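# Move the desk's foam block onto the SURPLUS low shelf

## Task

Pick up the foam block lying on the desk and set it on top of the low shelf beneath the SURPLUS sign, without shifting that shelf much from its place. The scene fails if anything standing on the floor gets knocked over, or if the robot falls or ends up tilted.

## Robot and tools

ROBOT. A single-arm Hello Robot Stretch 4, about 1.6 m tall: an omni-wheel base whose rim lies within 0.23 m of the base origin, a lift on a vertical mast, an arm that telescopes straight forward, a three-axis wrist and a five-finger hand. Loose objects may get nudged briefly by outside causes.

FRAMES. Base frame: origin on the floor below the base centre, x forward, y left, z up, in metres. hand_pose is reported in it; it describes the hand point, 0.045 m in front of the palm (its +z runs along straight fingers, +y out of the palm, +x across the palm away from the thumb). The odometry frame is the base frame as it was at the scene's start; base_odometry counts wheel turns only, so slip shows as travel. Heading is in rad, left positive, -3.142 to 3.142.

move. One action per call, plus optional "cameras" (list of head_camera, head_left_camera, head_right_camera, wrist_camera, or "all") and "blocking". "base" is relative to where the base last reported itself: {"translate_m": d} drives d metres forward (negative back), {"strafe_m": d} slides d metres left (negative right), {"rotate_rad": d} spins d radians, left/counter-clockwise positive. Ranges: translate and strafe -2 to 2, rotate -3.2 to 3.2. Only translate and strafe may be combined (straight diagonal, no turn). "joints" holds absolute targets keyed by name, not offsets: lift_m 0 to 1.2 m; arm_m 0 to 0.55 m extension; wrist_yaw_rad -1.134 to 4.276 (0 ahead, positive left, 3.14 folded back); wrist_pitch_rad -1.117 to 4.259 (0 level, 1.57 down); wrist_roll_rad -1.117 to 4.259 (0 palm up, 1.57 palm to robot's right, 3.14 palm down); hand_little, hand_ring, hand_middle, hand_index, hand_thumb_bend each -1 closed to +1 open; hand_thumb_turn -1 in front of the palm to +1 beside it; hand_force_limit -1 to 1 (about 0 to 10 N at the fingertip, 15 N for thumb motors); hand_speed -0.96 to 1 (full speed from +0.48). Out-of-range targets are clipped and the result notes it. "pace" is "slow", "default", "fast" or "max"; "speeds" gives per-joint caps for the wrist joints, lift_m, arm_m. "contact_limits" (0 lightest to 1 hardest, default 0.5) applies to arm_m, lift_m, translate_m, strafe_m, rotate_rad, each only alongside its own command; a base limit persists until the next base action. {"end_of_arm": "enable_torque"} is sent alone to revive wrist motors after a torque_fault. blocking false returns within about 0.5 s while motion continues. A call with no action returns state and all images. Each action ends within 15 s; moves time out at 14 s.

wait(seconds 0 to 10, cameras) lets time pass and returns early once running moves settle. stop brakes all your motions and re-locks slack wheels. zoom_image(camera, region [x0, y0, x1, y1] in pixels, at most 504 by 504) enlarges the newest image of a camera. show_instructions shows the reference page. finished_scene ends the scene irrevocably; the block must stay on the shelf without help.

RESULTS. base_status and joint_status give done, moving, off_target, or an unplanned stop: contact_stop (something resisted; that motion goes slack), time_out, limit_stop_at_own_body, limit_stop_at_tilt (lean over 6 degrees; lift, arm and wheels go slack), torque_fault. After the first result showing an unplanned stop or a refused call, the rest of that reply's move, wait and finished_scene calls are skipped. on_its_own lists things the robot did unbidden. lidar_m: 12 distances in 30 degree sectors, first straight ahead, counter-clockwise (4th left, 7th behind, 10th right); "-" means nothing seen or closer than 0.25 m. wrist_depth_mm: 7 by 7 grid of depths, 100 to 2000 mm. hand_stopped_by lists little, ring, middle, index, thumb_bend, thumb_turn as moving, target, force, stalled or fault; the *_load_n values are fingertip forces in N, positive pushing open; a lost grip drops them toward 0. motor_effort is percent of maximum, peak in brackets; servo_current is wrist servo mA. base_tilt is in degrees with up to about 3 degrees bias. If turned_by_wheels and turned_by_imu differ by over about 0.1 rad across a move, the base slipped or hit something.

GRIPPING. A finger motor moves only when its target changes by 0.002 or more, and stops at the target or when load hits hand_force_limit, then locks. For a gentle grasp use hand_speed -0.94 or lower. To squeeze more, raise the force limit and send a more closed target. Turning the thumb fully in front (hand_thumb_turn -1) lets thumb and fingers wrap objects about 0.035 to 0.065 m thick. The wrist camera sits behind the palm heel and can collide.

CAUTIONS. Avoid self-collision: hand over the base with lift_m below about 0.25, tilting up while rolled, or yaw plus pitch below about -1.1. Lift above 0.2 slows the base. Keep loads low and arm_m small when driving or turning. Do not drop the block, even a few millimetres, slam or ram fixed objects, knock over anything standing on the floor, or shove the shelf; use low contact limits near furniture. Thinking time lets the scene run on.

Each tool is called after "Call:" by a JSON object that holds its "op" and its "data", one argument or row to a line.

Reference images:

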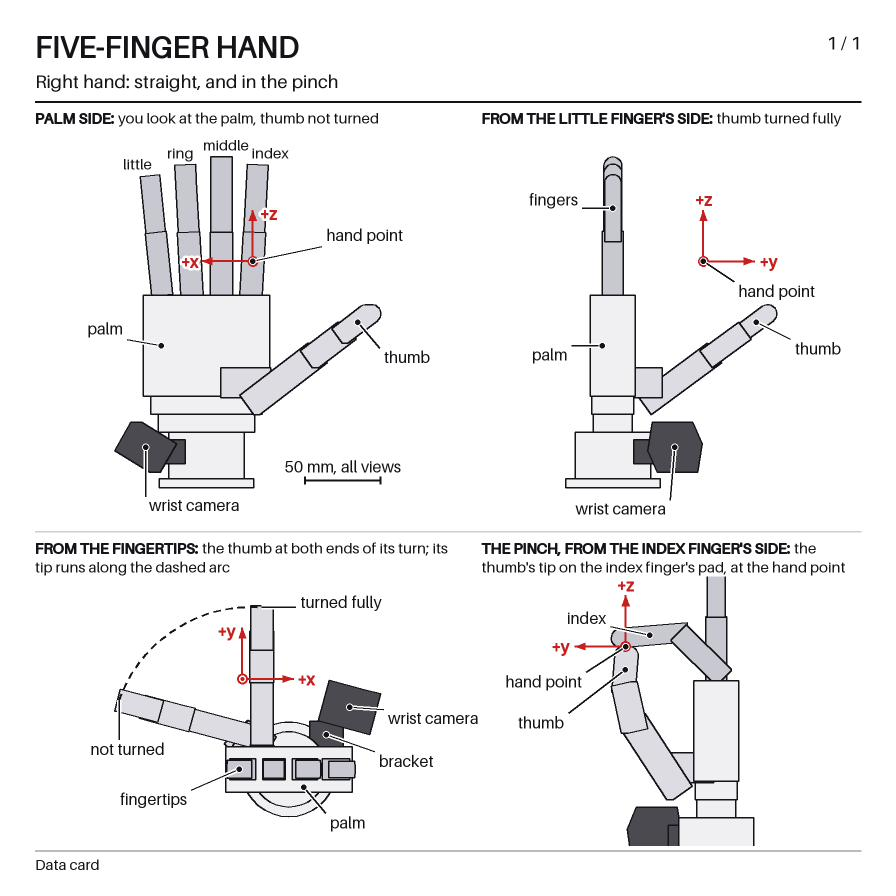

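## Session

Call:
{"op": "move", "data": {

}}

Scene clock: 0.00 s.
base_odometry: x=+0.000 y=+0.000 heading=+0.000
turned_by_wheels: +0.000
turned_by_imu: +0.000
base_tilt: forward=+0.0 right=+1.8
lidar_m: 0.84 0.90 0.64 0.64 0.67 0.95 2.08 0.91 0.69 0.65 0.69 0.88
base_status: not commanded
joint_positions: lift_m=+0.218 arm_m=+0.000 wrist_yaw_rad=+3.111 wrist_pitch_rad=+0.003 wrist_roll_rad=+0.000 hand_little=+1.000 hand_ring=+1.000 hand_middle=+1.000 hand_index=+1.000 hand_thumb_turn=+1.000 hand_thumb_bend=+1.000 hand_force_limit=+0.000 hand_speed=-0.800
joint_status: not commanded
measured_speeds: all 0
hand_stopped_by: target,target,target,target,target,target
little_load_n: 0.0
ring_load_n: 0.0
middle_load_n: 0.0
index_load_n: 0.0
thumb_bend_load_n: 0.0
thumb_turn_load_n: 0.0
motor_effort: lift_m=+21 arm_m=-4 wheel_0=-1 wheel_1=+0 wheel_2=+0
servo_current: wrist_yaw_rad=59 wrist_pitch_rad=52 wrist_roll_rad=39
hand_pose: x=-0.0470 y=+0.1250 z=+0.4560 quat_wxyz=(-0.492, -0.493, +0.508, +0.507) (m; base frame)
wrist_depth_mm: - 137 - - - - - / 108 137 - - - - - / 112 137 225 - - - 917 / 135 158 - - - 1138 1160 / 1229 - - - - 1182 - / 1281 1499 186 182 1808 - - / 1025 1098 111 112 - - -
pictures: head_camera, head_left_camera, head_right_camera, wrist_camera

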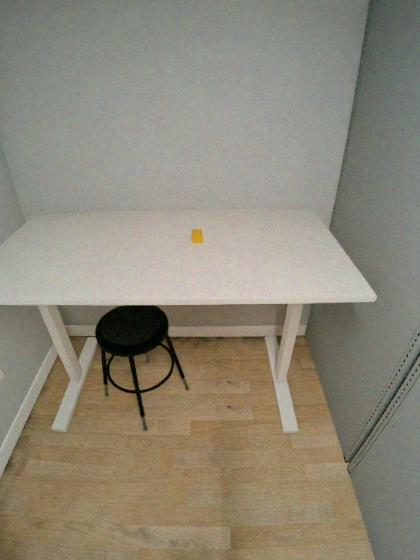

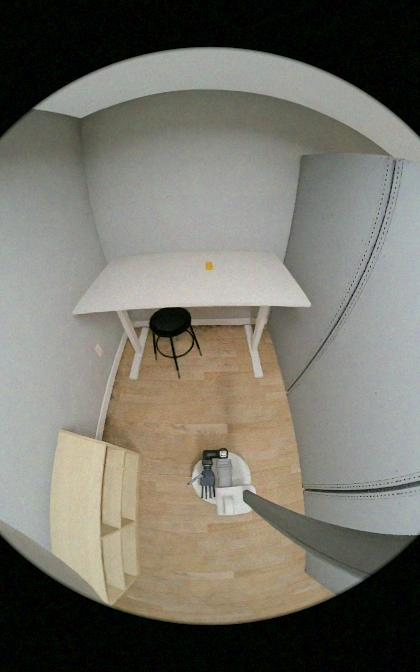

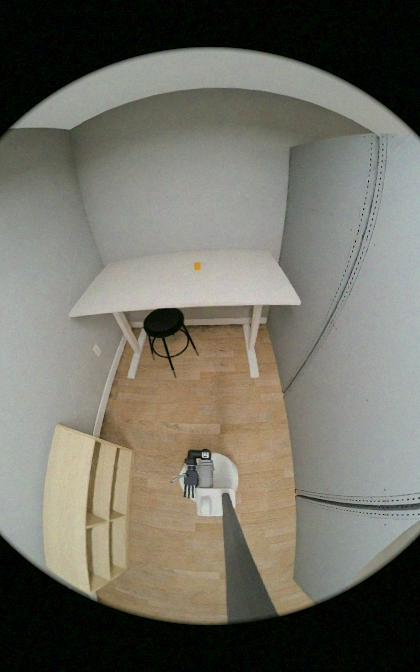

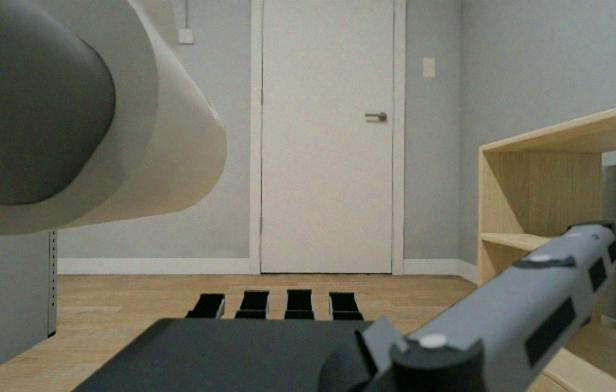

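Call:
{"op": "zoom_image", "data": {
  "camera": "head_camera",
  "region": [120, 180, 280, 300]
}}

Call:
{"op": "move", "data": {
  "base": {"rotate_rad": 1.57},
  "joints": {"lift_m": 0.4},
  "cameras": ["all"]
}}

Scaled by 3.150 from the camera's image (finer frame: 1200x1600).

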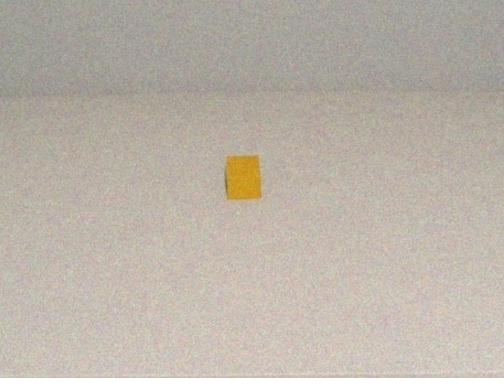

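Scene clock: 5.87 s.
move: done
base_odometry: x=+0.000 y=+0.000 heading=+1.570
turned_by_wheels: +1.570
turned_by_imu: +1.568
base_tilt: forward=+0.0 right=+1.7
lidar_m: 0.63 0.68 0.93 2.08 0.94 0.67 0.65 0.69 0.88 0.84 0.89 0.66
base_status: done
joint_positions: lift_m=+0.400 arm_m=+0.000 wrist_yaw_rad=+3.111 wrist_pitch_rad=+0.003 wrist_roll_rad=+0.000 hand_little=+1.000 hand_ring=+1.000 hand_middle=+1.000 hand_index=+1.000 hand_thumb_turn=+1.000 hand_thumb_bend=+1.000 hand_force_limit=+0.000 hand_speed=-0.800
joint_status: all done
measured_speeds: all 0
hand_stopped_by: target,target,target,target,target,target
little_load_n: 0.5
ring_load_n: 0.0
middle_load_n: 0.0
index_load_n: 0.0
thumb_bend_load_n: 0.0
thumb_turn_load_n: 0.0
motor_effort: lift_m=+25(29) arm_m=-4(5) wheel_0=+1(6) wheel_1=+0(8) wheel_2=-2(7)
servo_current: wrist_yaw_rad=33(65) wrist_pitch_rad=33(59) wrist_roll_rad=39(52)
hand_pose: x=-0.0469 y=+0.1250 z=+0.6374 quat_wxyz=(-0.492, -0.493, +0.508, +0.507)
wrist_depth_mm: - 137 768 788 798 - - / 109 137 778 778 798 - - / 112 137 237 778 798 - - / 135 158 768 788 788 - - / 750 768 778 788 798 - - / 759 768 179 181 798 - - / 759 768 111 113 - - -
pictures: head_camera, head_left_camera, head_right_camera, wrist_camera
wrist_camera: T_world_to_cam=[[0.03899, 0.99923, 0.00383, -0.10548], [-0.03072, 0.00503, -0.99952, 0.63868], [-0.99877, 0.03886, 0.03089, 0.08041]] pos_world=[0.10405, 0.09907, 0.6363]

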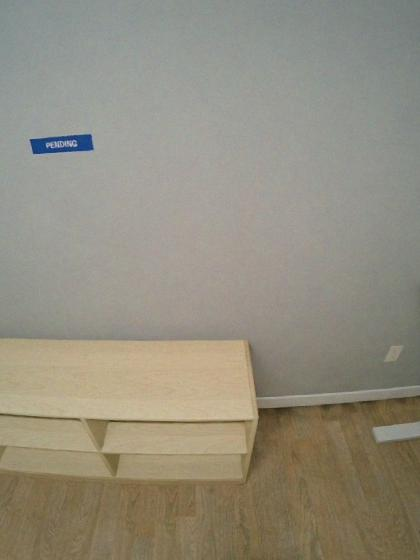

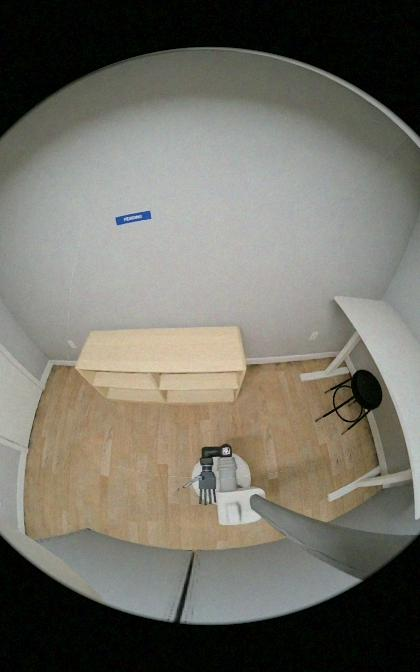

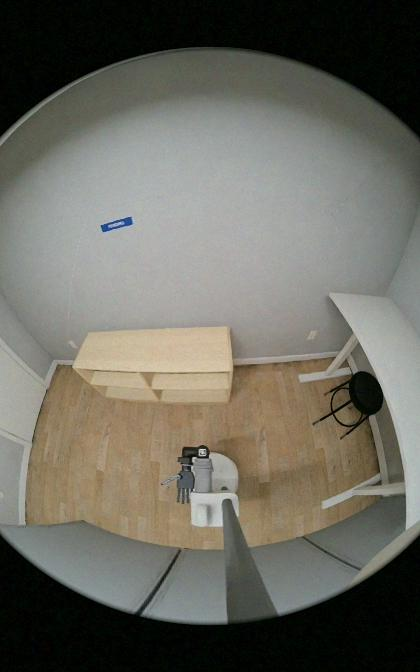

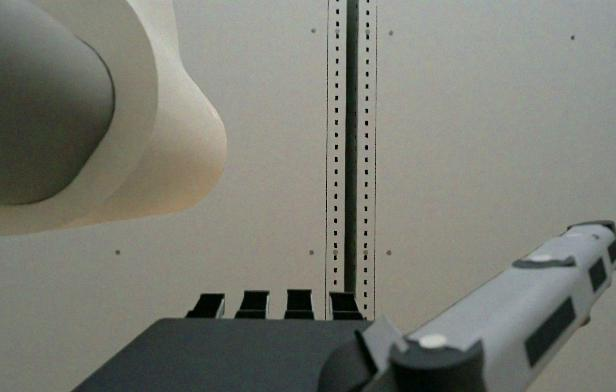

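Call:
{"op": "move", "data": {
  "base": {"rotate_rad": 1.57},
  "cameras": ["head_camera","head_left_camera","head_right_camera"]
}}

Call:
{"op": "move", "data": {
  "base": {"rotate_rad": 1.57},
  "cameras": ["head_camera","head_left_camera","head_right_camera"]
}}

Scene clock: 10.70 s.
move: done
base_odometry: x=+0.000 y=+0.000 heading=+3.140
turned_by_wheels: +1.570
turned_by_imu: +1.568
base_tilt: forward=+0.0 right=+1.7
lidar_m: 2.08 0.96 0.70 0.66 0.69 0.90 0.85 0.88 1.09 0.63 0.68 0.90
base_status: done
joint_positions: lift_m=+0.400 arm_m=+0.000 wrist_yaw_rad=+3.111 wrist_pitch_rad=+0.003 wrist_roll_rad=+0.000 hand_little=+1.000 hand_ring=+1.000 hand_middle=+1.000 hand_index=+1.000 hand_thumb_turn=+1.000 hand_thumb_bend=+1.000 hand_force_limit=+0.000 hand_speed=-0.800
joint_status: not commanded
measured_speeds: all 0
hand_stopped_by: target,target,target,target,target,target
little_load_n: 0.0
ring_load_n: 0.0
middle_load_n: 0.0
index_load_n: 0.0
thumb_bend_load_n: 0.0
thumb_turn_load_n: 0.5
motor_effort: lift_m=+25(25) arm_m=-4(5) wheel_0=+1(6) wheel_1=+0(8) wheel_2=-1(7)
servo_current: wrist_yaw_rad=39(65) wrist_pitch_rad=39(59) wrist_roll_rad=33(52)
hand_pose: x=-0.0469 y=+0.1250 z=+0.6374 quat_wxyz=(-0.492, -0.493, +0.508, +0.507)
wrist_depth_mm: - 138 - - 1756 1078 759 / 109 137 - - - 1025 759 / 112 137 210 - 1430 1078 750 / 136 162 252 - - 1078 759 / 1205 - - - - 1078 - / - - 133 162 - - - / 1397 1430 111 113 - - -

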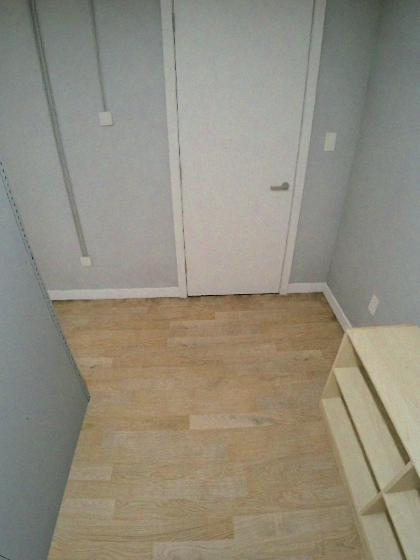

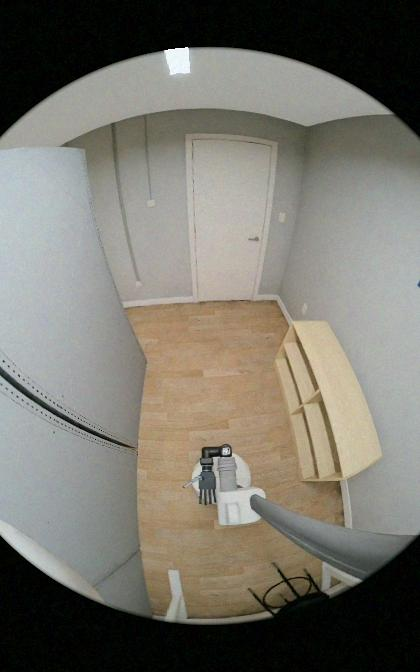

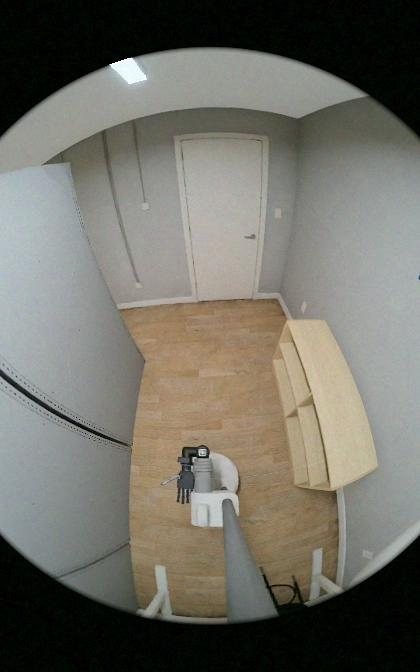

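Scene clock: 12.77 s.
move: done
base_odometry: x=+0.000 y=+0.000 heading=-1.573
turned_by_wheels: +1.570
turned_by_imu: +1.568
base_tilt: forward=+0.0 right=+1.7
lidar_m: 0.65 0.69 0.89 0.84 0.88 1.13 0.63 0.66 0.88 2.06 0.98 0.69
base_status: done
joint_positions: lift_m=+0.400 arm_m=+0.000 wrist_yaw_rad=+3.111 wrist_pitch_rad=+0.003 wrist_roll_rad=+0.000 hand_little=+1.000 hand_ring=+1.000 hand_middle=+1.000 hand_index=+1.000 hand_thumb_turn=+1.000 hand_thumb_bend=+1.000 hand_force_limit=+0.000 hand_speed=-0.800
joint_status: not commanded
measured_speeds: all 0
hand_stopped_by: target,target,target,target,target,target
little_load_n: 0.0
ring_load_n: 0.0
middle_load_n: 0.0
index_load_n: 0.0
thumb_bend_load_n: 0.0
thumb_turn_load_n: 0.0
motor_effort: lift_m=+25(25) arm_m=-5(5) wheel_0=+1(6) wheel_1=+1(7) wheel_2=+0(7)
servo_current: wrist_yaw_rad=33(65) wrist_pitch_rad=39(59) wrist_roll_rad=26(46)
hand_pose: x=-0.0469 y=+0.1250 z=+0.6374 quat_wxyz=(-0.492, -0.493, +0.508, +0.507)
wrist_depth_mm: - 137 - - - - - / 109 138 - - - - - / 112 137 210 - - - - / 135 162 272 - - - - / 831 - - 991 - - - / 854 976 179 181 - - - / 809 741 111 113 - - -

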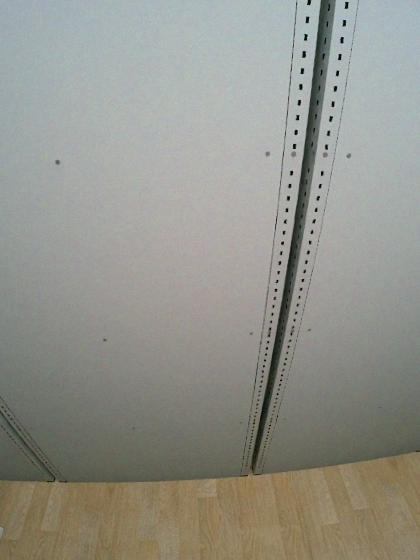

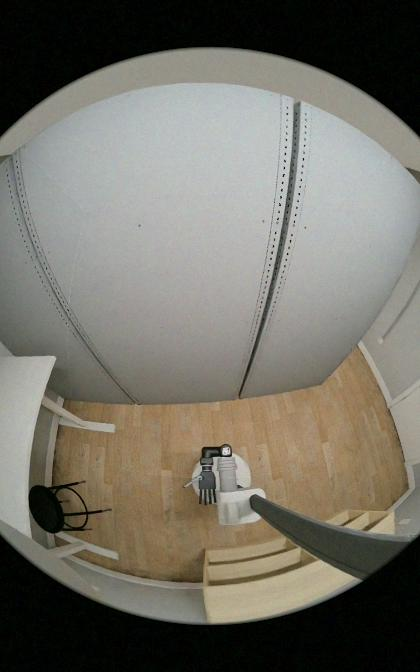

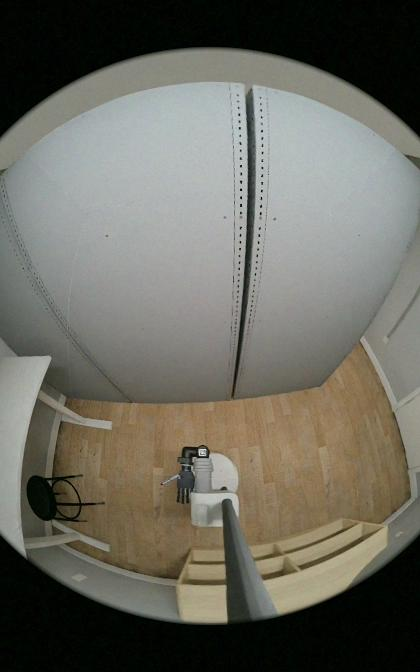

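Call:
{"op": "move", "data": {
  "base": {"rotate_rad": 1.573},
  "joints": {"lift_m": 0.95, "wrist_yaw_rad": 0.0, "hand_thumb_turn": -1, "hand_speed": 0.3},
  "cameras": []
}}

Call:
{"op": "move", "data": {
  "joints": {"wrist_roll_rad": 3.14, "wrist_pitch_rad": 0.52},
  "cameras": ["all"]
}}

Scene clock: 57.23 s.
move: done
base_odometry: x=+0.000 y=+0.000 heading=+0.000
turned_by_wheels: +1.573
turned_by_imu: +1.571
base_tilt: forward=+0.0 right=+1.8
lidar_m: 0.85 0.87 1.13 0.64 0.66 0.88 2.07 1.01 0.70 0.66 0.69 0.89
base_status: done
joint_positions: lift_m=+0.950 arm_m=+0.000 wrist_yaw_rad=+0.003 wrist_pitch_rad=+0.003 wrist_roll_rad=+0.000 hand_little=+1.000 hand_ring=+1.000 hand_middle=+1.000 hand_index=+1.000 hand_thumb_turn=-1.000 hand_thumb_bend=+1.000 hand_force_limit=+0.000 hand_speed=+0.300
joint_status: all done
measured_speeds: all 0
hand_stopped_by: target,target,target,target,target,target
little_load_n: 0.0
ring_load_n: 0.0
middle_load_n: 0.0
index_load_n: 0.0
thumb_bend_load_n: 0.0
thumb_turn_load_n: 0.0
motor_effort: lift_m=+25(30) arm_m=-5(6) wheel_0=+1(6) wheel_1=-1(8) wheel_2=-1(7)
servo_current: wrist_yaw_rad=39(137) wrist_pitch_rad=46(59) wrist_roll_rad=33(52)
hand_pose: x=+0.3929 y=-0.1176 z=+1.1874 quat_wxyz=(+0.499, +0.500, +0.501, +0.500)
wrist_depth_mm: - - - - 1464 1042 768 / - - - 112 - 1060 768 / - - - - - 1060 759 / - - - - - 991 768 / - - - - - 1008 759 / - - 132 - - 946 741 / - - 111 - - - 741

Scene clock: 59.60 s.
move: done
base_odometry: x=+0.000 y=+0.000 heading=+0.000
turned_by_wheels: +0.000
turned_by_imu: +0.001
base_tilt: forward=+0.0 right=+1.7
lidar_m: 0.85 0.88 1.11 0.63 0.66 0.87 2.09 1.00 0.71 0.65 0.68 0.90
base_status: not commanded
joint_positions: lift_m=+0.950 arm_m=+0.000 wrist_yaw_rad=+0.003 wrist_pitch_rad=+0.521 wrist_roll_rad=+3.138 hand_little=+1.000 hand_ring=+1.000 hand_middle=+1.000 hand_index=+1.000 hand_thumb_turn=-1.000 hand_thumb_bend=+1.000 hand_force_limit=+0.000 hand_speed=+0.300
joint_status: all done
measured_speeds: all 0
hand_stopped_by: target,target,target,target,target,target
little_load_n: 0.0
ring_load_n: 0.0
middle_load_n: 0.0
index_load_n: 0.0
thumb_bend_load_n: 0.0
thumb_turn_load_n: 0.0
motor_effort: lift_m=+25(25) arm_m=-6(6) wheel_0=+1(1) wheel_1=-1(1) wheel_2=+0(1)
servo_current: wrist_yaw_rad=52(59) wrist_pitch_rad=39(72) wrist_roll_rad=46(98)
hand_pose: x=+0.3332 y=-0.0564 z=+0.9654 quat_wxyz=(-0.354, +0.614, -0.610, +0.355)
wrist_depth_mm: 778 1138 1182 1160 1182 1138 1160 / 854 1098 1397 1281 1308 1336 1336 / 820 1118 1576 1661 - 1537 1537 / 820 1118 - - - - 1537 / 809 1138 - - - - - / 809 1138 132 - - - - / 778 - 111 - - - -
pictures: head_camera, head_left_camera, head_right_camera, wrist_camera
wrist_camera: T_world_to_cam=[[-0.0137, 0.9999, -0.00223, 0.0831], [0.52665, 0.00912, 0.85003, -0.99198], [0.84997, 0.01047, -0.52673, 0.37773]] pos_world=[0.20251, -0.07801, 1.04236]

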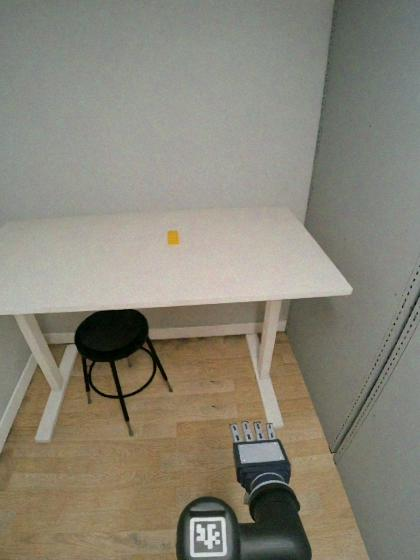

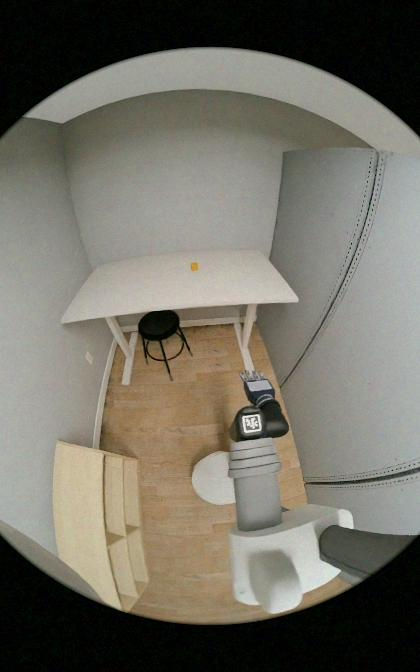

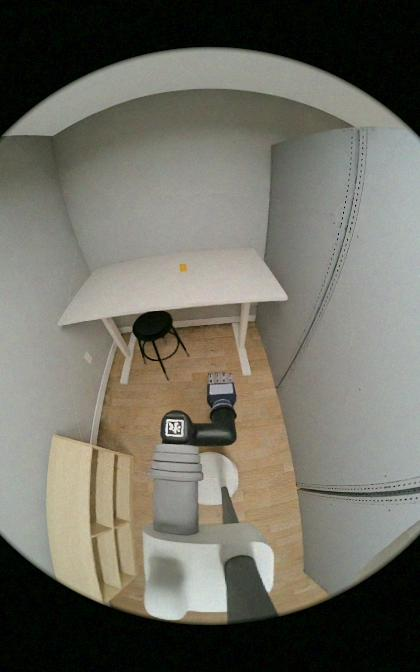

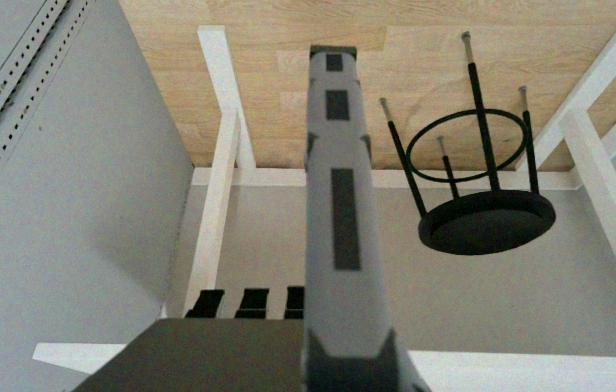

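Call:
{"op": "move", "data": {
  "base": {"translate_m": 0.48, "strafe_m": 0.17},
  "joints": {"lift_m": 1.05, "arm_m": 0.3},
  "cameras": ["head_camera", "wrist_camera", "head_right_camera"]
}}

Scene clock: 72.93 s.
move: done
base_odometry: x=+0.480 y=+0.170 heading=+0.000
turned_by_wheels: +0.000
turned_by_imu: +0.001
base_tilt: forward=+0.0 right=+1.7
lidar_m: 0.35 0.39 0.51 0.91 0.57 0.67 2.55 1.19 0.85 0.79 0.56 0.38
base_status: done
joint_positions: lift_m=+1.050 arm_m=+0.300 wrist_yaw_rad=+0.002 wrist_pitch_rad=+0.521 wrist_roll_rad=+3.138 hand_little=+1.000 hand_ring=+1.000 hand_middle=+1.000 hand_index=+1.000 hand_thumb_turn=-1.000 hand_thumb_bend=+1.000 hand_force_limit=+0.000 hand_speed=+0.300
joint_status: all done
measured_speeds: all 0
hand_stopped_by: target,target,target,target,target,target
little_load_n: 0.0
ring_load_n: 0.0
middle_load_n: 0.0
index_load_n: 0.0
thumb_bend_load_n: 0.0
thumb_turn_load_n: 0.0
motor_effort: lift_m=+24(30) arm_m=+8(10) wheel_0=+1(5) wheel_1=-1(8) wheel_2=+1(8)
servo_current: wrist_yaw_rad=39(65) wrist_pitch_rad=46(59) wrist_roll_rad=39(52)
hand_pose: x=+0.6328 y=-0.0564 z=+1.0654 quat_wxyz=(-0.354, +0.614, -0.610, +0.354)
wrist_depth_mm: 219 216 215 213 213 211 211 / 254 252 250 233 245 245 243 / 304 301 297 296 - 290 289 / 375 373 368 368 - 357 353 / 496 488 484 477 - 462 459 / - - 132 - - - - / - - 111 - - - -
pictures: head_camera, head_right_camera, wrist_camera
wrist_camera: T_world_to_cam=[[-0.01343, 0.99991, -0.00216, 0.08721], [0.52692, 0.00891, 0.84987, -1.23473], [0.84981, 0.01028, -0.52699, 0.17612]] pos_world=[0.50211, -0.07801, 1.14236]

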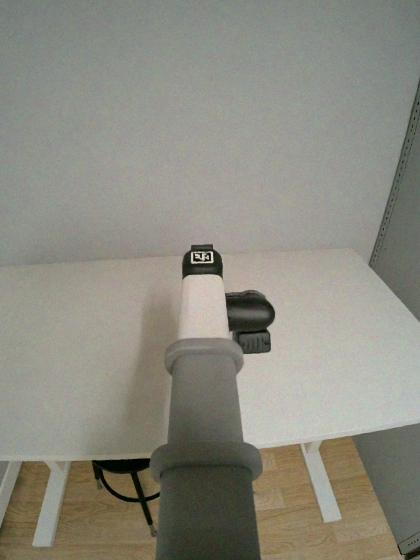

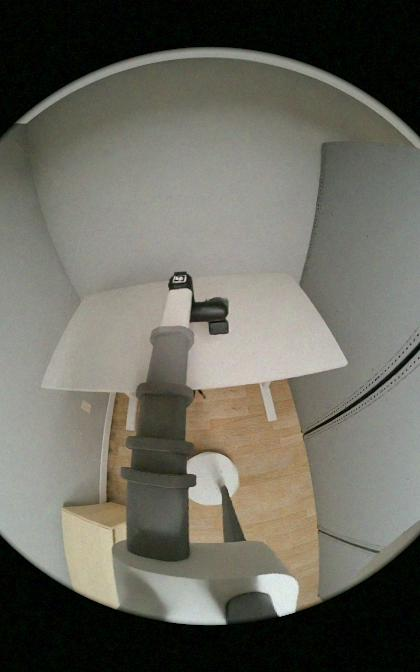

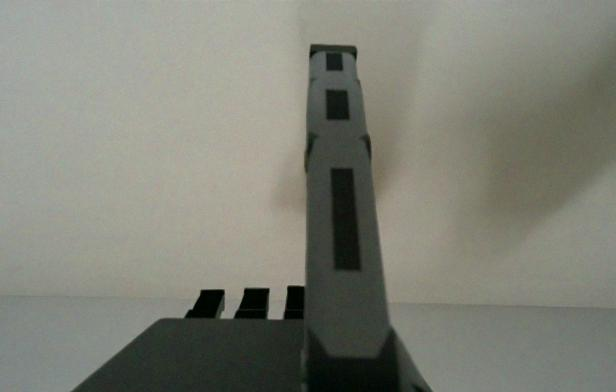

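Call:
{"op": "move", "data": {
  "joints": {"hand_thumb_turn": 0.6},
  "cameras": ["wrist_camera"]
}}

Scene clock: 84.83 s.
move: done
base_odometry: x=+0.480 y=+0.170 heading=+0.000
turned_by_wheels: +0.000
turned_by_imu: +0.001
base_tilt: forward=+0.0 right=+1.7
lidar_m: 0.36 0.38 0.51 0.91 0.59 0.71 2.56 1.22 0.85 0.78 0.57 0.40
base_status: not commanded
joint_positions: lift_m=+1.050 arm_m=+0.300 wrist_yaw_rad=+0.002 wrist_pitch_rad=+0.521 wrist_roll_rad=+3.138 hand_little=+1.000 hand_ring=+1.000 hand_middle=+1.000 hand_index=+1.000 hand_thumb_turn=+0.600 hand_thumb_bend=+1.000 hand_force_limit=+0.000 hand_speed=+0.300
joint_status: all done
measured_speeds: all 0
hand_stopped_by: target,target,target,target,target,target
little_load_n: 0.0
ring_load_n: 0.0
middle_load_n: 0.0
index_load_n: 0.0
thumb_bend_load_n: 0.0
thumb_turn_load_n: -0.5
motor_effort: lift_m=+24(25) arm_m=+8(8) wheel_0=+1(1) wheel_1=-1(1) wheel_2=+1(1)
servo_current: wrist_yaw_rad=39(65) wrist_pitch_rad=46(59) wrist_roll_rad=33(46)
hand_pose: x=+0.6328 y=-0.0564 z=+1.0654 quat_wxyz=(-0.354, +0.614, -0.610, +0.354)
wrist_depth_mm: 219 217 214 213 212 211 210 / 254 252 249 247 246 245 243 / 303 301 298 296 293 290 289 / 377 373 368 336 345 355 - / 500 488 484 477 469 - - / - - 132 160 - - - / - - 111 112 - - -
wrist_camera: T_world_to_cam=[[-0.01343, 0.99991, -0.00216, 0.08721], [0.52692, 0.00891, 0.84987, -1.23473], [0.84981, 0.01028, -0.52699, 0.17612]] pos_world=[0.50211, -0.07801, 1.14236]

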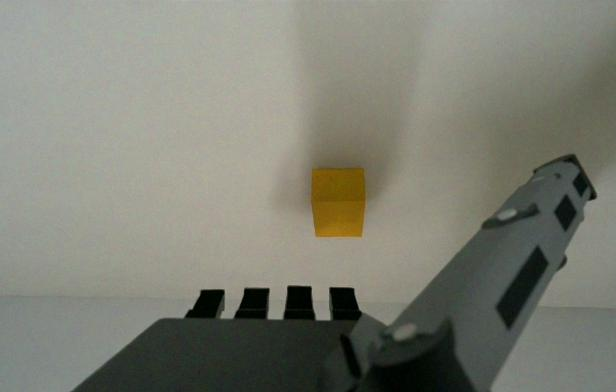

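Call:
{"op": "move", "data": {
  "base": {"translate_m": 0.06, "strafe_m": 0.0195},
  "joints": {"arm_m": 0.41, "wrist_pitch_rad": 0.656},
  "cameras": ["wrist_camera", "head_camera"]
}}

Scene clock: 104.47 s.
move: done
base_odometry: x=+0.540 y=+0.190 heading=+0.000
turned_by_wheels: +0.000
turned_by_imu: +0.000
base_tilt: forward=+0.0 right=+1.8
lidar_m: 0.30 0.31 0.42 0.88 0.61 0.68 2.63 1.24 0.87 0.82 0.48 0.32
base_status: done
joint_positions: lift_m=+1.050 arm_m=+0.410 wrist_yaw_rad=+0.002 wrist_pitch_rad=+0.657 wrist_roll_rad=+3.138 hand_little=+1.000 hand_ring=+1.000 hand_middle=+1.000 hand_index=+1.000 hand_thumb_turn=+0.600 hand_thumb_bend=+1.000 hand_force_limit=+0.000 hand_speed=+0.300
joint_status: all done
measured_speeds: all 0
hand_stopped_by: target,target,target,target,target,target
little_load_n: 0.0
ring_load_n: 0.0
middle_load_n: -0.5
index_load_n: 0.0
thumb_bend_load_n: 0.0
thumb_turn_load_n: -0.5
motor_effort: lift_m=+24(25) arm_m=+8(10) wheel_0=+0(4) wheel_1=-2(8) wheel_2=-1(8)
servo_current: wrist_yaw_rad=46(59) wrist_pitch_rad=39(59) wrist_roll_rad=39(52)
hand_pose: x=+0.7193 y=-0.0565 z=+1.0450 quat_wxyz=(-0.312, +0.636, -0.633, +0.312)
wrist_depth_mm: 198 196 195 193 193 193 192 / 224 222 220 190 213 217 216 / 256 254 255 214 245 249 249 / 303 301 300 297 297 291 - / 370 366 366 364 355 - - / 473 445 179 180 413 - - / - - 111 112 - - -
pictures: head_camera, wrist_camera
wrist_camera: T_world_to_cam=[[-0.01357, 0.99991, -0.00061, 0.08683], [0.63698, 0.00911, 0.77082, -1.25959], [0.77076, 0.01007, -0.63705, 0.26374]] pos_world=[0.60023, -0.07801, 1.13899]

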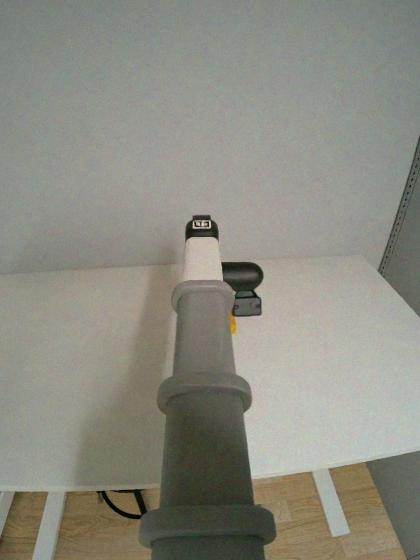

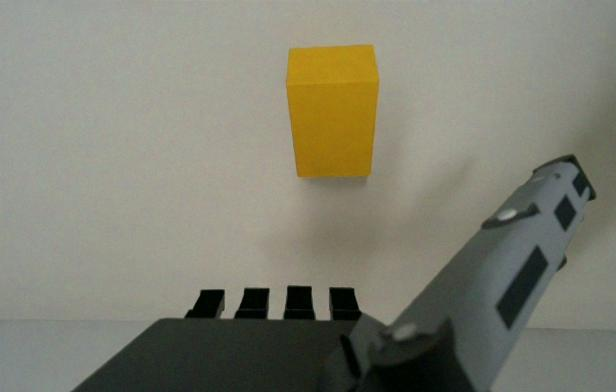

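Call:
{"op": "move", "data": {
  "base": {"strafe_m": 0.005},
  "joints": {"arm_m": 0.426, "hand_thumb_turn": -1},
  "cameras": ["wrist_camera"]
}}

Call:
{"op": "move", "data": {
  "joints": {"lift_m": 0.985},
  "contact_limits": {"lift_m": 0.1},
  "pace": "slow",
  "cameras": ["wrist_camera", "head_right_camera", "head_camera"]
}}

Scene clock: 115.80 s.
move: done
base_odometry: x=+0.540 y=+0.194 heading=+0.000
turned_by_wheels: +0.000
turned_by_imu: +0.001
base_tilt: forward=+0.0 right=+1.7
lidar_m: 0.30 0.31 0.42 0.87 0.60 0.67 2.62 1.25 0.87 0.81 0.47 0.34
base_status: done
joint_positions: lift_m=+1.050 arm_m=+0.426 wrist_yaw_rad=+0.002 wrist_pitch_rad=+0.657 wrist_roll_rad=+3.138 hand_little=+1.000 hand_ring=+1.000 hand_middle=+1.000 hand_index=+1.000 hand_thumb_turn=-1.000 hand_thumb_bend=+1.000 hand_force_limit=+0.000 hand_speed=+0.300
joint_status: all done
measured_speeds: all 0
hand_stopped_by: target,target,target,target,target,target
little_load_n: 0.0
ring_load_n: 0.0
middle_load_n: 0.0
index_load_n: 0.0
thumb_bend_load_n: 0.0
thumb_turn_load_n: 0.0
motor_effort: lift_m=+24(25) arm_m=+8(9) wheel_0=-1(5) wheel_1=+1(6) wheel_2=-1(1)
servo_current: wrist_yaw_rad=33(65) wrist_pitch_rad=39(59) wrist_roll_rad=33(46)
hand_pose: x=+0.7353 y=-0.0565 z=+1.0450 quat_wxyz=(-0.312, +0.636, -0.633, +0.312)
wrist_depth_mm: 198 196 195 185 189 193 192 / 224 222 220 176 217 217 217 / 257 256 254 246 - 250 249 / 303 303 300 298 - 294 291 / 370 368 366 362 - 353 355 / 452 449 180 179 - 430 445 / - - 111 - - - -
wrist_camera: T_world_to_cam=[[-0.01357, 0.99991, -0.00061, 0.08705], [0.63698, 0.00911, 0.77082, -1.2697], [0.77076, 0.01007, -0.63705, 0.25134]] pos_world=[0.61623, -0.07801, 1.13889]

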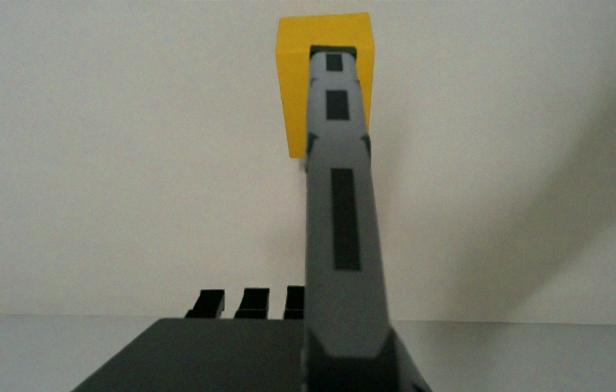

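Scene clock: 117.23 s.
move: done
base_odometry: x=+0.540 y=+0.194 heading=+0.000
turned_by_wheels: +0.000
turned_by_imu: +0.000
base_tilt: forward=+0.0 right=+1.7
lidar_m: 0.31 0.32 0.43 0.89 0.61 0.67 2.64 1.25 0.88 0.80 0.50 0.34
base_status: not commanded
joint_positions: lift_m=+0.985 arm_m=+0.426 wrist_yaw_rad=+0.002 wrist_pitch_rad=+0.657 wrist_roll_rad=+3.138 hand_little=+1.000 hand_ring=+1.000 hand_middle=+1.000 hand_index=+1.000 hand_thumb_turn=-1.000 hand_thumb_bend=+1.000 hand_force_limit=+0.000 hand_speed=+0.300
joint_status: all done
measured_speeds: all 0
hand_stopped_by: target,target,target,target,target,target
little_load_n: 0.0
ring_load_n: 0.0
middle_load_n: 0.0
index_load_n: -0.5
thumb_bend_load_n: 0.0
thumb_turn_load_n: 0.0
motor_effort: lift_m=+16(24) arm_m=+8(8) wheel_0=-1(1) wheel_1=+1(1) wheel_2=-1(1)
servo_current: wrist_yaw_rad=39(65) wrist_pitch_rad=39(52) wrist_roll_rad=39(46)
contact_limits: lift_m 0.1
hand_pose: x=+0.7353 y=-0.0565 z=+0.9806 quat_wxyz=(-0.312, +0.636, -0.633, +0.312)
wrist_depth_mm: 130 130 129 128 128 127 130 / 147 146 146 138 140 143 143 / 170 168 168 135 160 169 164 / 200 199 198 145 - 194 193 / 245 244 240 229 - 235 234 / 314 310 179 179 - 296 294 / 404 375 111 - - - 397
pictures: head_camera, head_right_camera, wrist_camera
wrist_camera: T_world_to_cam=[[-0.01357, 0.99991, -0.00061, 0.08701], [0.63698, 0.00911, 0.77082, -1.22014], [0.77076, 0.01007, -0.63705, 0.21038]] pos_world=[0.61623, -0.07801, 1.07459]

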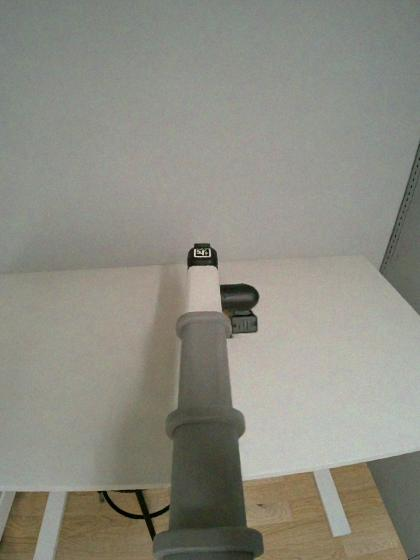

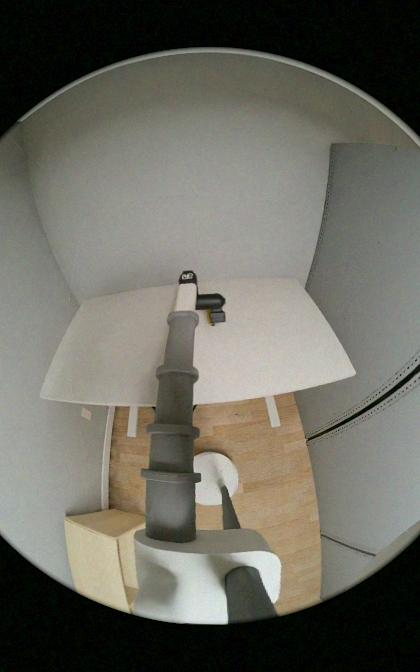

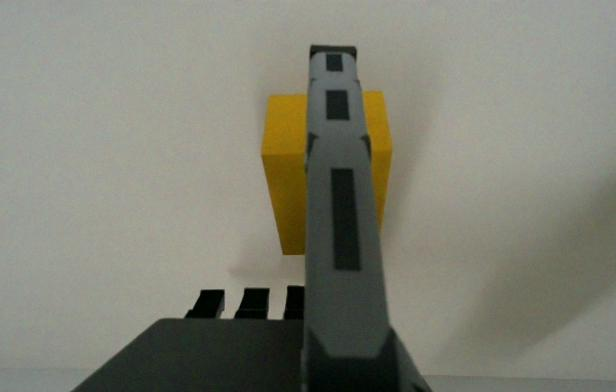

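Call:
{"op": "move", "data": {
  "joints": {"hand_index": 0.5, "hand_middle": 0.5, "hand_speed": -0.6, "hand_force_limit": -0.5},
  "cameras": ["wrist_camera"]
}}

Call:
{"op": "move", "data": {
  "joints": {"hand_index": 0.32, "hand_middle": 0.32, "hand_thumb_bend": 0.75, "hand_speed": -0.92},
  "cameras": ["wrist_camera", "head_right_camera"]
}}

Scene clock: 123.83 s.
move: done
base_odometry: x=+0.540 y=+0.194 heading=+0.000
turned_by_wheels: +0.000
turned_by_imu: +0.001
base_tilt: forward=+0.0 right=+1.7
lidar_m: 0.30 0.33 0.43 0.89 0.59 0.65 2.64 1.24 0.86 0.82 0.48 0.33
base_status: not commanded
joint_positions: lift_m=+0.985 arm_m=+0.426 wrist_yaw_rad=+0.002 wrist_pitch_rad=+0.657 wrist_roll_rad=+3.138 hand_little=+1.000 hand_ring=+1.000 hand_middle=+0.500 hand_index=+0.500 hand_thumb_turn=-1.000 hand_thumb_bend=+1.000 hand_force_limit=-0.500 hand_speed=-0.600
joint_status: all done
measured_speeds: all 0
hand_stopped_by: target,target,target,target,target,target
little_load_n: 0.0
ring_load_n: 0.0
middle_load_n: 0.0
index_load_n: 0.0
thumb_bend_load_n: -0.5
thumb_turn_load_n: 0.0
motor_effort: lift_m=+17(17) arm_m=+8(8) wheel_0=-1(1) wheel_1=+1(1) wheel_2=-1(1)
servo_current: wrist_yaw_rad=65(65) wrist_pitch_rad=46(52) wrist_roll_rad=39(46)
contact_limits: lift_m 0.1
hand_pose: x=+0.7353 y=-0.0565 z=+0.9806 quat_wxyz=(-0.312, +0.636, -0.633, +0.312)
wrist_depth_mm: 131 130 129 128 127 127 130 / 147 146 146 138 141 143 143 / 170 168 168 135 160 169 165 / 200 199 198 145 - 193 193 / 245 243 240 183 - 235 233 / 310 310 179 160 - 296 296 / 404 375 111 - - - 394
wrist_camera: T_world_to_cam=[[-0.01357, 0.99991, -0.00061, 0.08701], [0.63698, 0.00911, 0.77082, -1.22014], [0.77076, 0.01007, -0.63705, 0.21038]] pos_world=[0.61623, -0.07801, 1.07459]

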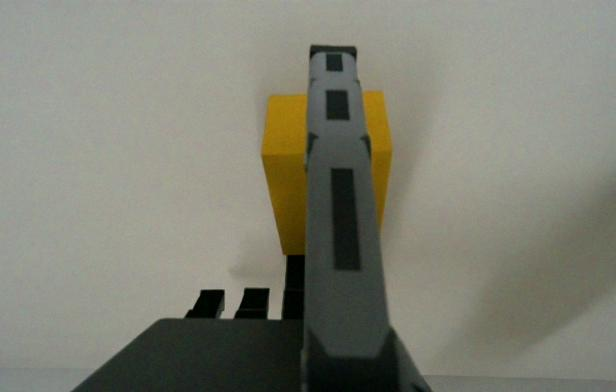

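Scene clock: 126.47 s.
move: done
base_odometry: x=+0.540 y=+0.194 heading=+0.000
turned_by_wheels: +0.000
turned_by_imu: +0.001
base_tilt: forward=+0.0 right=+1.7
lidar_m: 0.30 0.32 0.43 0.89 0.60 0.66 2.64 1.27 0.87 0.81 0.49 0.34
base_status: not commanded
joint_positions: lift_m=+0.985 arm_m=+0.426 wrist_yaw_rad=+0.002 wrist_pitch_rad=+0.657 wrist_roll_rad=+3.138 hand_little=+1.000 hand_ring=+1.000 hand_middle=+0.320 hand_index=+0.320 hand_thumb_turn=-1.000 hand_thumb_bend=+0.751 hand_force_limit=-0.500 hand_speed=-0.920
joint_status: all done
measured_speeds: all 0
hand_stopped_by: target,target,target,target,target,target
little_load_n: 0.0
ring_load_n: 0.0
middle_load_n: 1.5
index_load_n: 0.0
thumb_bend_load_n: 0.5
thumb_turn_load_n: 0.5
motor_effort: lift_m=+17(17) arm_m=+8(9) wheel_0=-1(1) wheel_1=+1(1) wheel_2=-1(1)
servo_current: wrist_yaw_rad=59(72) wrist_pitch_rad=52(52) wrist_roll_rad=33(46)
contact_limits: lift_m 0.1
hand_pose: x=+0.7353 y=-0.0565 z=+0.9806 quat_wxyz=(-0.312, +0.636, -0.633, +0.312)
wrist_depth_mm: 131 129 130 129 128 128 131 / 147 147 146 141 142 144 145 / 170 168 168 131 162 171 165 / 201 200 198 151 - 196 195 / 244 244 242 177 - 236 236 / 315 310 179 156 - 301 301 / 404 377 111 - - - 382
pictures: head_right_camera, wrist_camera
wrist_camera: T_world_to_cam=[[-0.01357, 0.99991, -0.00061, 0.08701], [0.63698, 0.00911, 0.77082, -1.22014], [0.77076, 0.01007, -0.63705, 0.21038]] pos_world=[0.61623, -0.07801, 1.07459]

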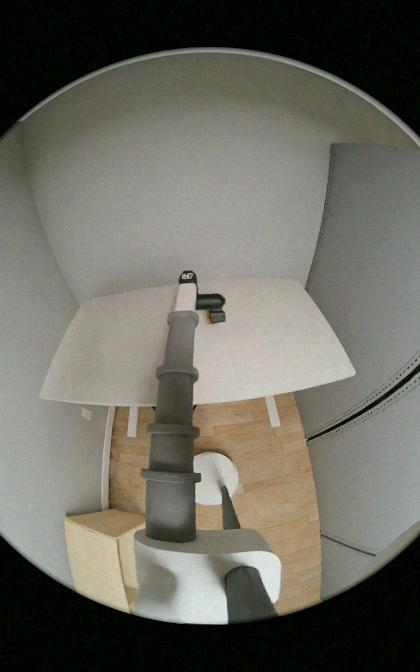

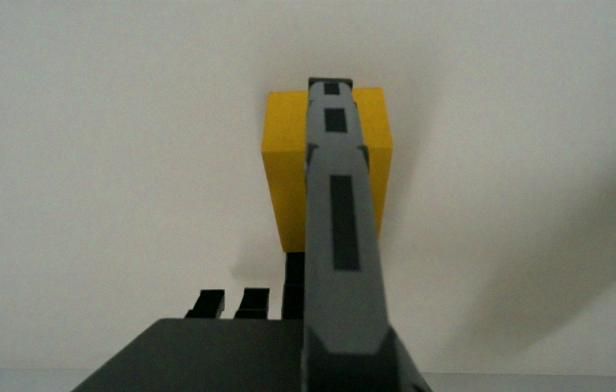

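Call:
{"op": "move", "data": {
  "joints": {"hand_index": 0.0, "hand_middle": 0.0, "hand_thumb_bend": 0.3, "hand_speed": -0.94},
  "cameras": ["wrist_camera"]
}}

Scene clock: 130.73 s.
move: off_target
base_odometry: x=+0.540 y=+0.194 heading=+0.000
turned_by_wheels: +0.000
turned_by_imu: +0.001
base_tilt: forward=+0.0 right=+1.7
lidar_m: 0.29 0.31 0.41 0.89 0.59 0.66 2.63 1.25 0.87 0.82 0.47 0.34
base_status: not commanded
joint_positions: lift_m=+0.985 arm_m=+0.426 wrist_yaw_rad=+0.002 wrist_pitch_rad=+0.657 wrist_roll_rad=+3.138 hand_little=+1.000 hand_ring=+1.000 hand_middle=+0.316 hand_index=+0.276 hand_thumb_turn=-1.000 hand_thumb_bend=+0.730 hand_force_limit=-0.500 hand_speed=-0.940
joint_status: hand_middle off_target (ended at +0.316, target +0.000); hand_index off_target (ended at +0.276, target +0.000); hand_thumb_bend off_target (ended at +0.730, target +0.300); the others done
measured_speeds: all 0
hand_stopped_by: target,target,force,force,force,target
little_load_n: 0.0
ring_load_n: 0.0
middle_load_n: 2.5
index_load_n: 3.0
thumb_bend_load_n: 4.5
thumb_turn_load_n: 0.5
motor_effort: lift_m=+17(17) arm_m=+8(8) wheel_0=-1(1) wheel_1=+1(1) wheel_2=-1(1)
servo_current: wrist_yaw_rad=33(65) wrist_pitch_rad=52(59) wrist_roll_rad=33(46)
contact_limits: lift_m 0.1
hand_pose: x=+0.7353 y=-0.0565 z=+0.9806 quat_wxyz=(-0.312, +0.636, -0.633, +0.312)
wrist_depth_mm: 131 130 129 129 129 128 131 / 148 147 146 139 142 144 145 / 170 169 168 131 162 172 166 / 201 200 198 146 - 196 195 / 245 243 243 177 - 237 236 / 314 310 179 156 - 301 300 / 404 373 111 - - - 382
wrist_camera: T_world_to_cam=[[-0.01357, 0.99991, -0.00061, 0.08701], [0.63698, 0.00911, 0.77082, -1.22014], [0.77076, 0.01007, -0.63705, 0.21038]] pos_world=[0.61623, -0.07801, 1.07459]

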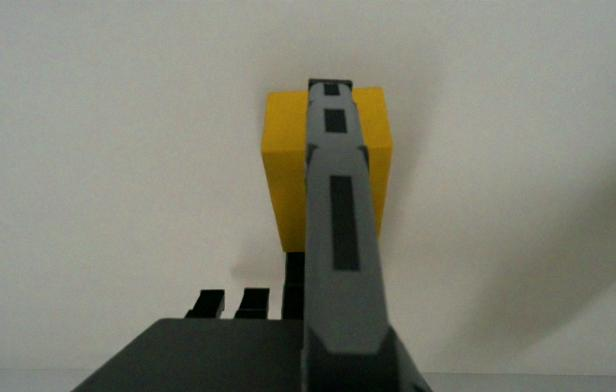

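Call:
{"op": "move", "data": {
  "joints": {"hand_index": -0.1, "hand_middle": -0.1, "hand_thumb_bend": 0.2, "hand_force_limit": -0.25},
  "cameras": []
}}

Call:
{"op": "move", "data": {
  "joints": {"lift_m": 1.03},
  "pace": "slow",
  "cameras": ["wrist_camera"]
}}

Scene clock: 134.73 s.
move: off_target
base_odometry: x=+0.540 y=+0.194 heading=+0.000
turned_by_wheels: +0.000
turned_by_imu: +0.001
base_tilt: forward=+0.0 right=+1.7
lidar_m: 0.30 0.32 0.43 0.89 0.60 0.65 2.63 1.25 0.87 0.81 0.48 0.34
base_status: not commanded
joint_positions: lift_m=+0.985 arm_m=+0.426 wrist_yaw_rad=+0.002 wrist_pitch_rad=+0.657 wrist_roll_rad=+3.138 hand_little=+1.000 hand_ring=+1.000 hand_middle=+0.306 hand_index=+0.272 hand_thumb_turn=-1.000 hand_thumb_bend=+0.728 hand_force_limit=-0.250 hand_speed=-0.940
joint_status: hand_middle off_target (ended at +0.306, target -0.100); hand_index off_target (ended at +0.272, target -0.100); hand_thumb_bend off_target (ended at +0.728, target +0.200); the others done
measured_speeds: all 0
hand_stopped_by: target,target,force,force,force,target
little_load_n: 0.0
ring_load_n: 0.0
middle_load_n: 4.5
index_load_n: 3.0
thumb_bend_load_n: 5.5
thumb_turn_load_n: 0.5
motor_effort: lift_m=+17(17) arm_m=+8(8) wheel_0=+0(1) wheel_1=+1(1) wheel_2=-1(1)
servo_current: wrist_yaw_rad=59(59) wrist_pitch_rad=39(52) wrist_roll_rad=46(46)
contact_limits: lift_m 0.1
hand_pose: x=+0.7353 y=-0.0565 z=+0.9806 quat_wxyz=(-0.312, +0.636, -0.633, +0.312)
wrist_depth_mm: 131 130 129 129 129 128 131 / 147 147 146 141 141 145 145 / 170 168 168 131 163 167 166 / 201 200 198 150 - 196 195 / 244 244 243 179 - 237 238 / 314 312 179 156 - 301 301 / 404 373 111 - - - 382

Scene clock: 135.97 s.
move: done
base_odometry: x=+0.540 y=+0.194 heading=+0.000
turned_by_wheels: +0.000
turned_by_imu: +0.000
base_tilt: forward=+0.0 right=+1.7
lidar_m: 0.30 0.32 0.42 0.88 0.60 0.67 2.64 1.27 0.87 0.82 0.49 0.32
base_status: not commanded
joint_positions: lift_m=+1.030 arm_m=+0.426 wrist_yaw_rad=+0.002 wrist_pitch_rad=+0.657 wrist_roll_rad=+3.138 hand_little=+1.000 hand_ring=+1.000 hand_middle=+0.306 hand_index=+0.272 hand_thumb_turn=-1.000 hand_thumb_bend=+0.728 hand_force_limit=-0.250 hand_speed=-0.940
joint_status: all done
measured_speeds: all 0
hand_stopped_by: target,target,force,force,force,target
little_load_n: 0.0
ring_load_n: 0.0
middle_load_n: 3.5
index_load_n: 3.0
thumb_bend_load_n: 6.0
thumb_turn_load_n: 0.5
motor_effort: lift_m=+26(28) arm_m=+8(8) wheel_0=-1(1) wheel_1=+1(1) wheel_2=-1(1)
servo_current: wrist_yaw_rad=46(59) wrist_pitch_rad=39(59) wrist_roll_rad=39(46)
hand_pose: x=+0.7353 y=-0.0565 z=+1.0249 quat_wxyz=(-0.312, +0.636, -0.633, +0.312)
wrist_depth_mm: 176 174 174 173 173 173 173 / 199 198 197 186 191 195 200 / 229 228 226 131 218 224 224 / 270 267 266 150 - 264 263 / 329 327 325 298 - 319 317 / 421 415 179 156 - 404 402 / - - 111 - - - -
wrist_camera: T_world_to_cam=[[-0.01357, 0.99991, -0.00061, 0.08704], [0.63698, 0.00911, 0.77082, -1.25428], [0.77076, 0.01007, -0.63705, 0.2386]] pos_world=[0.61623, -0.07801, 1.11889]

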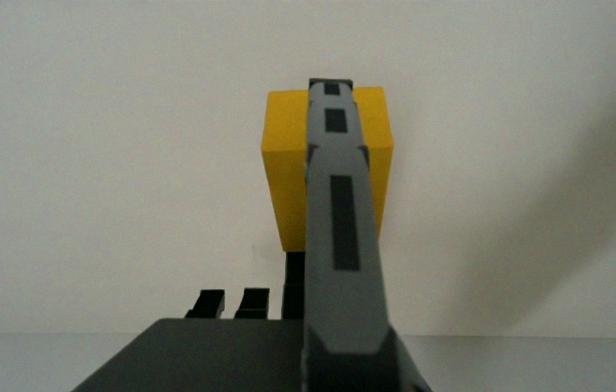

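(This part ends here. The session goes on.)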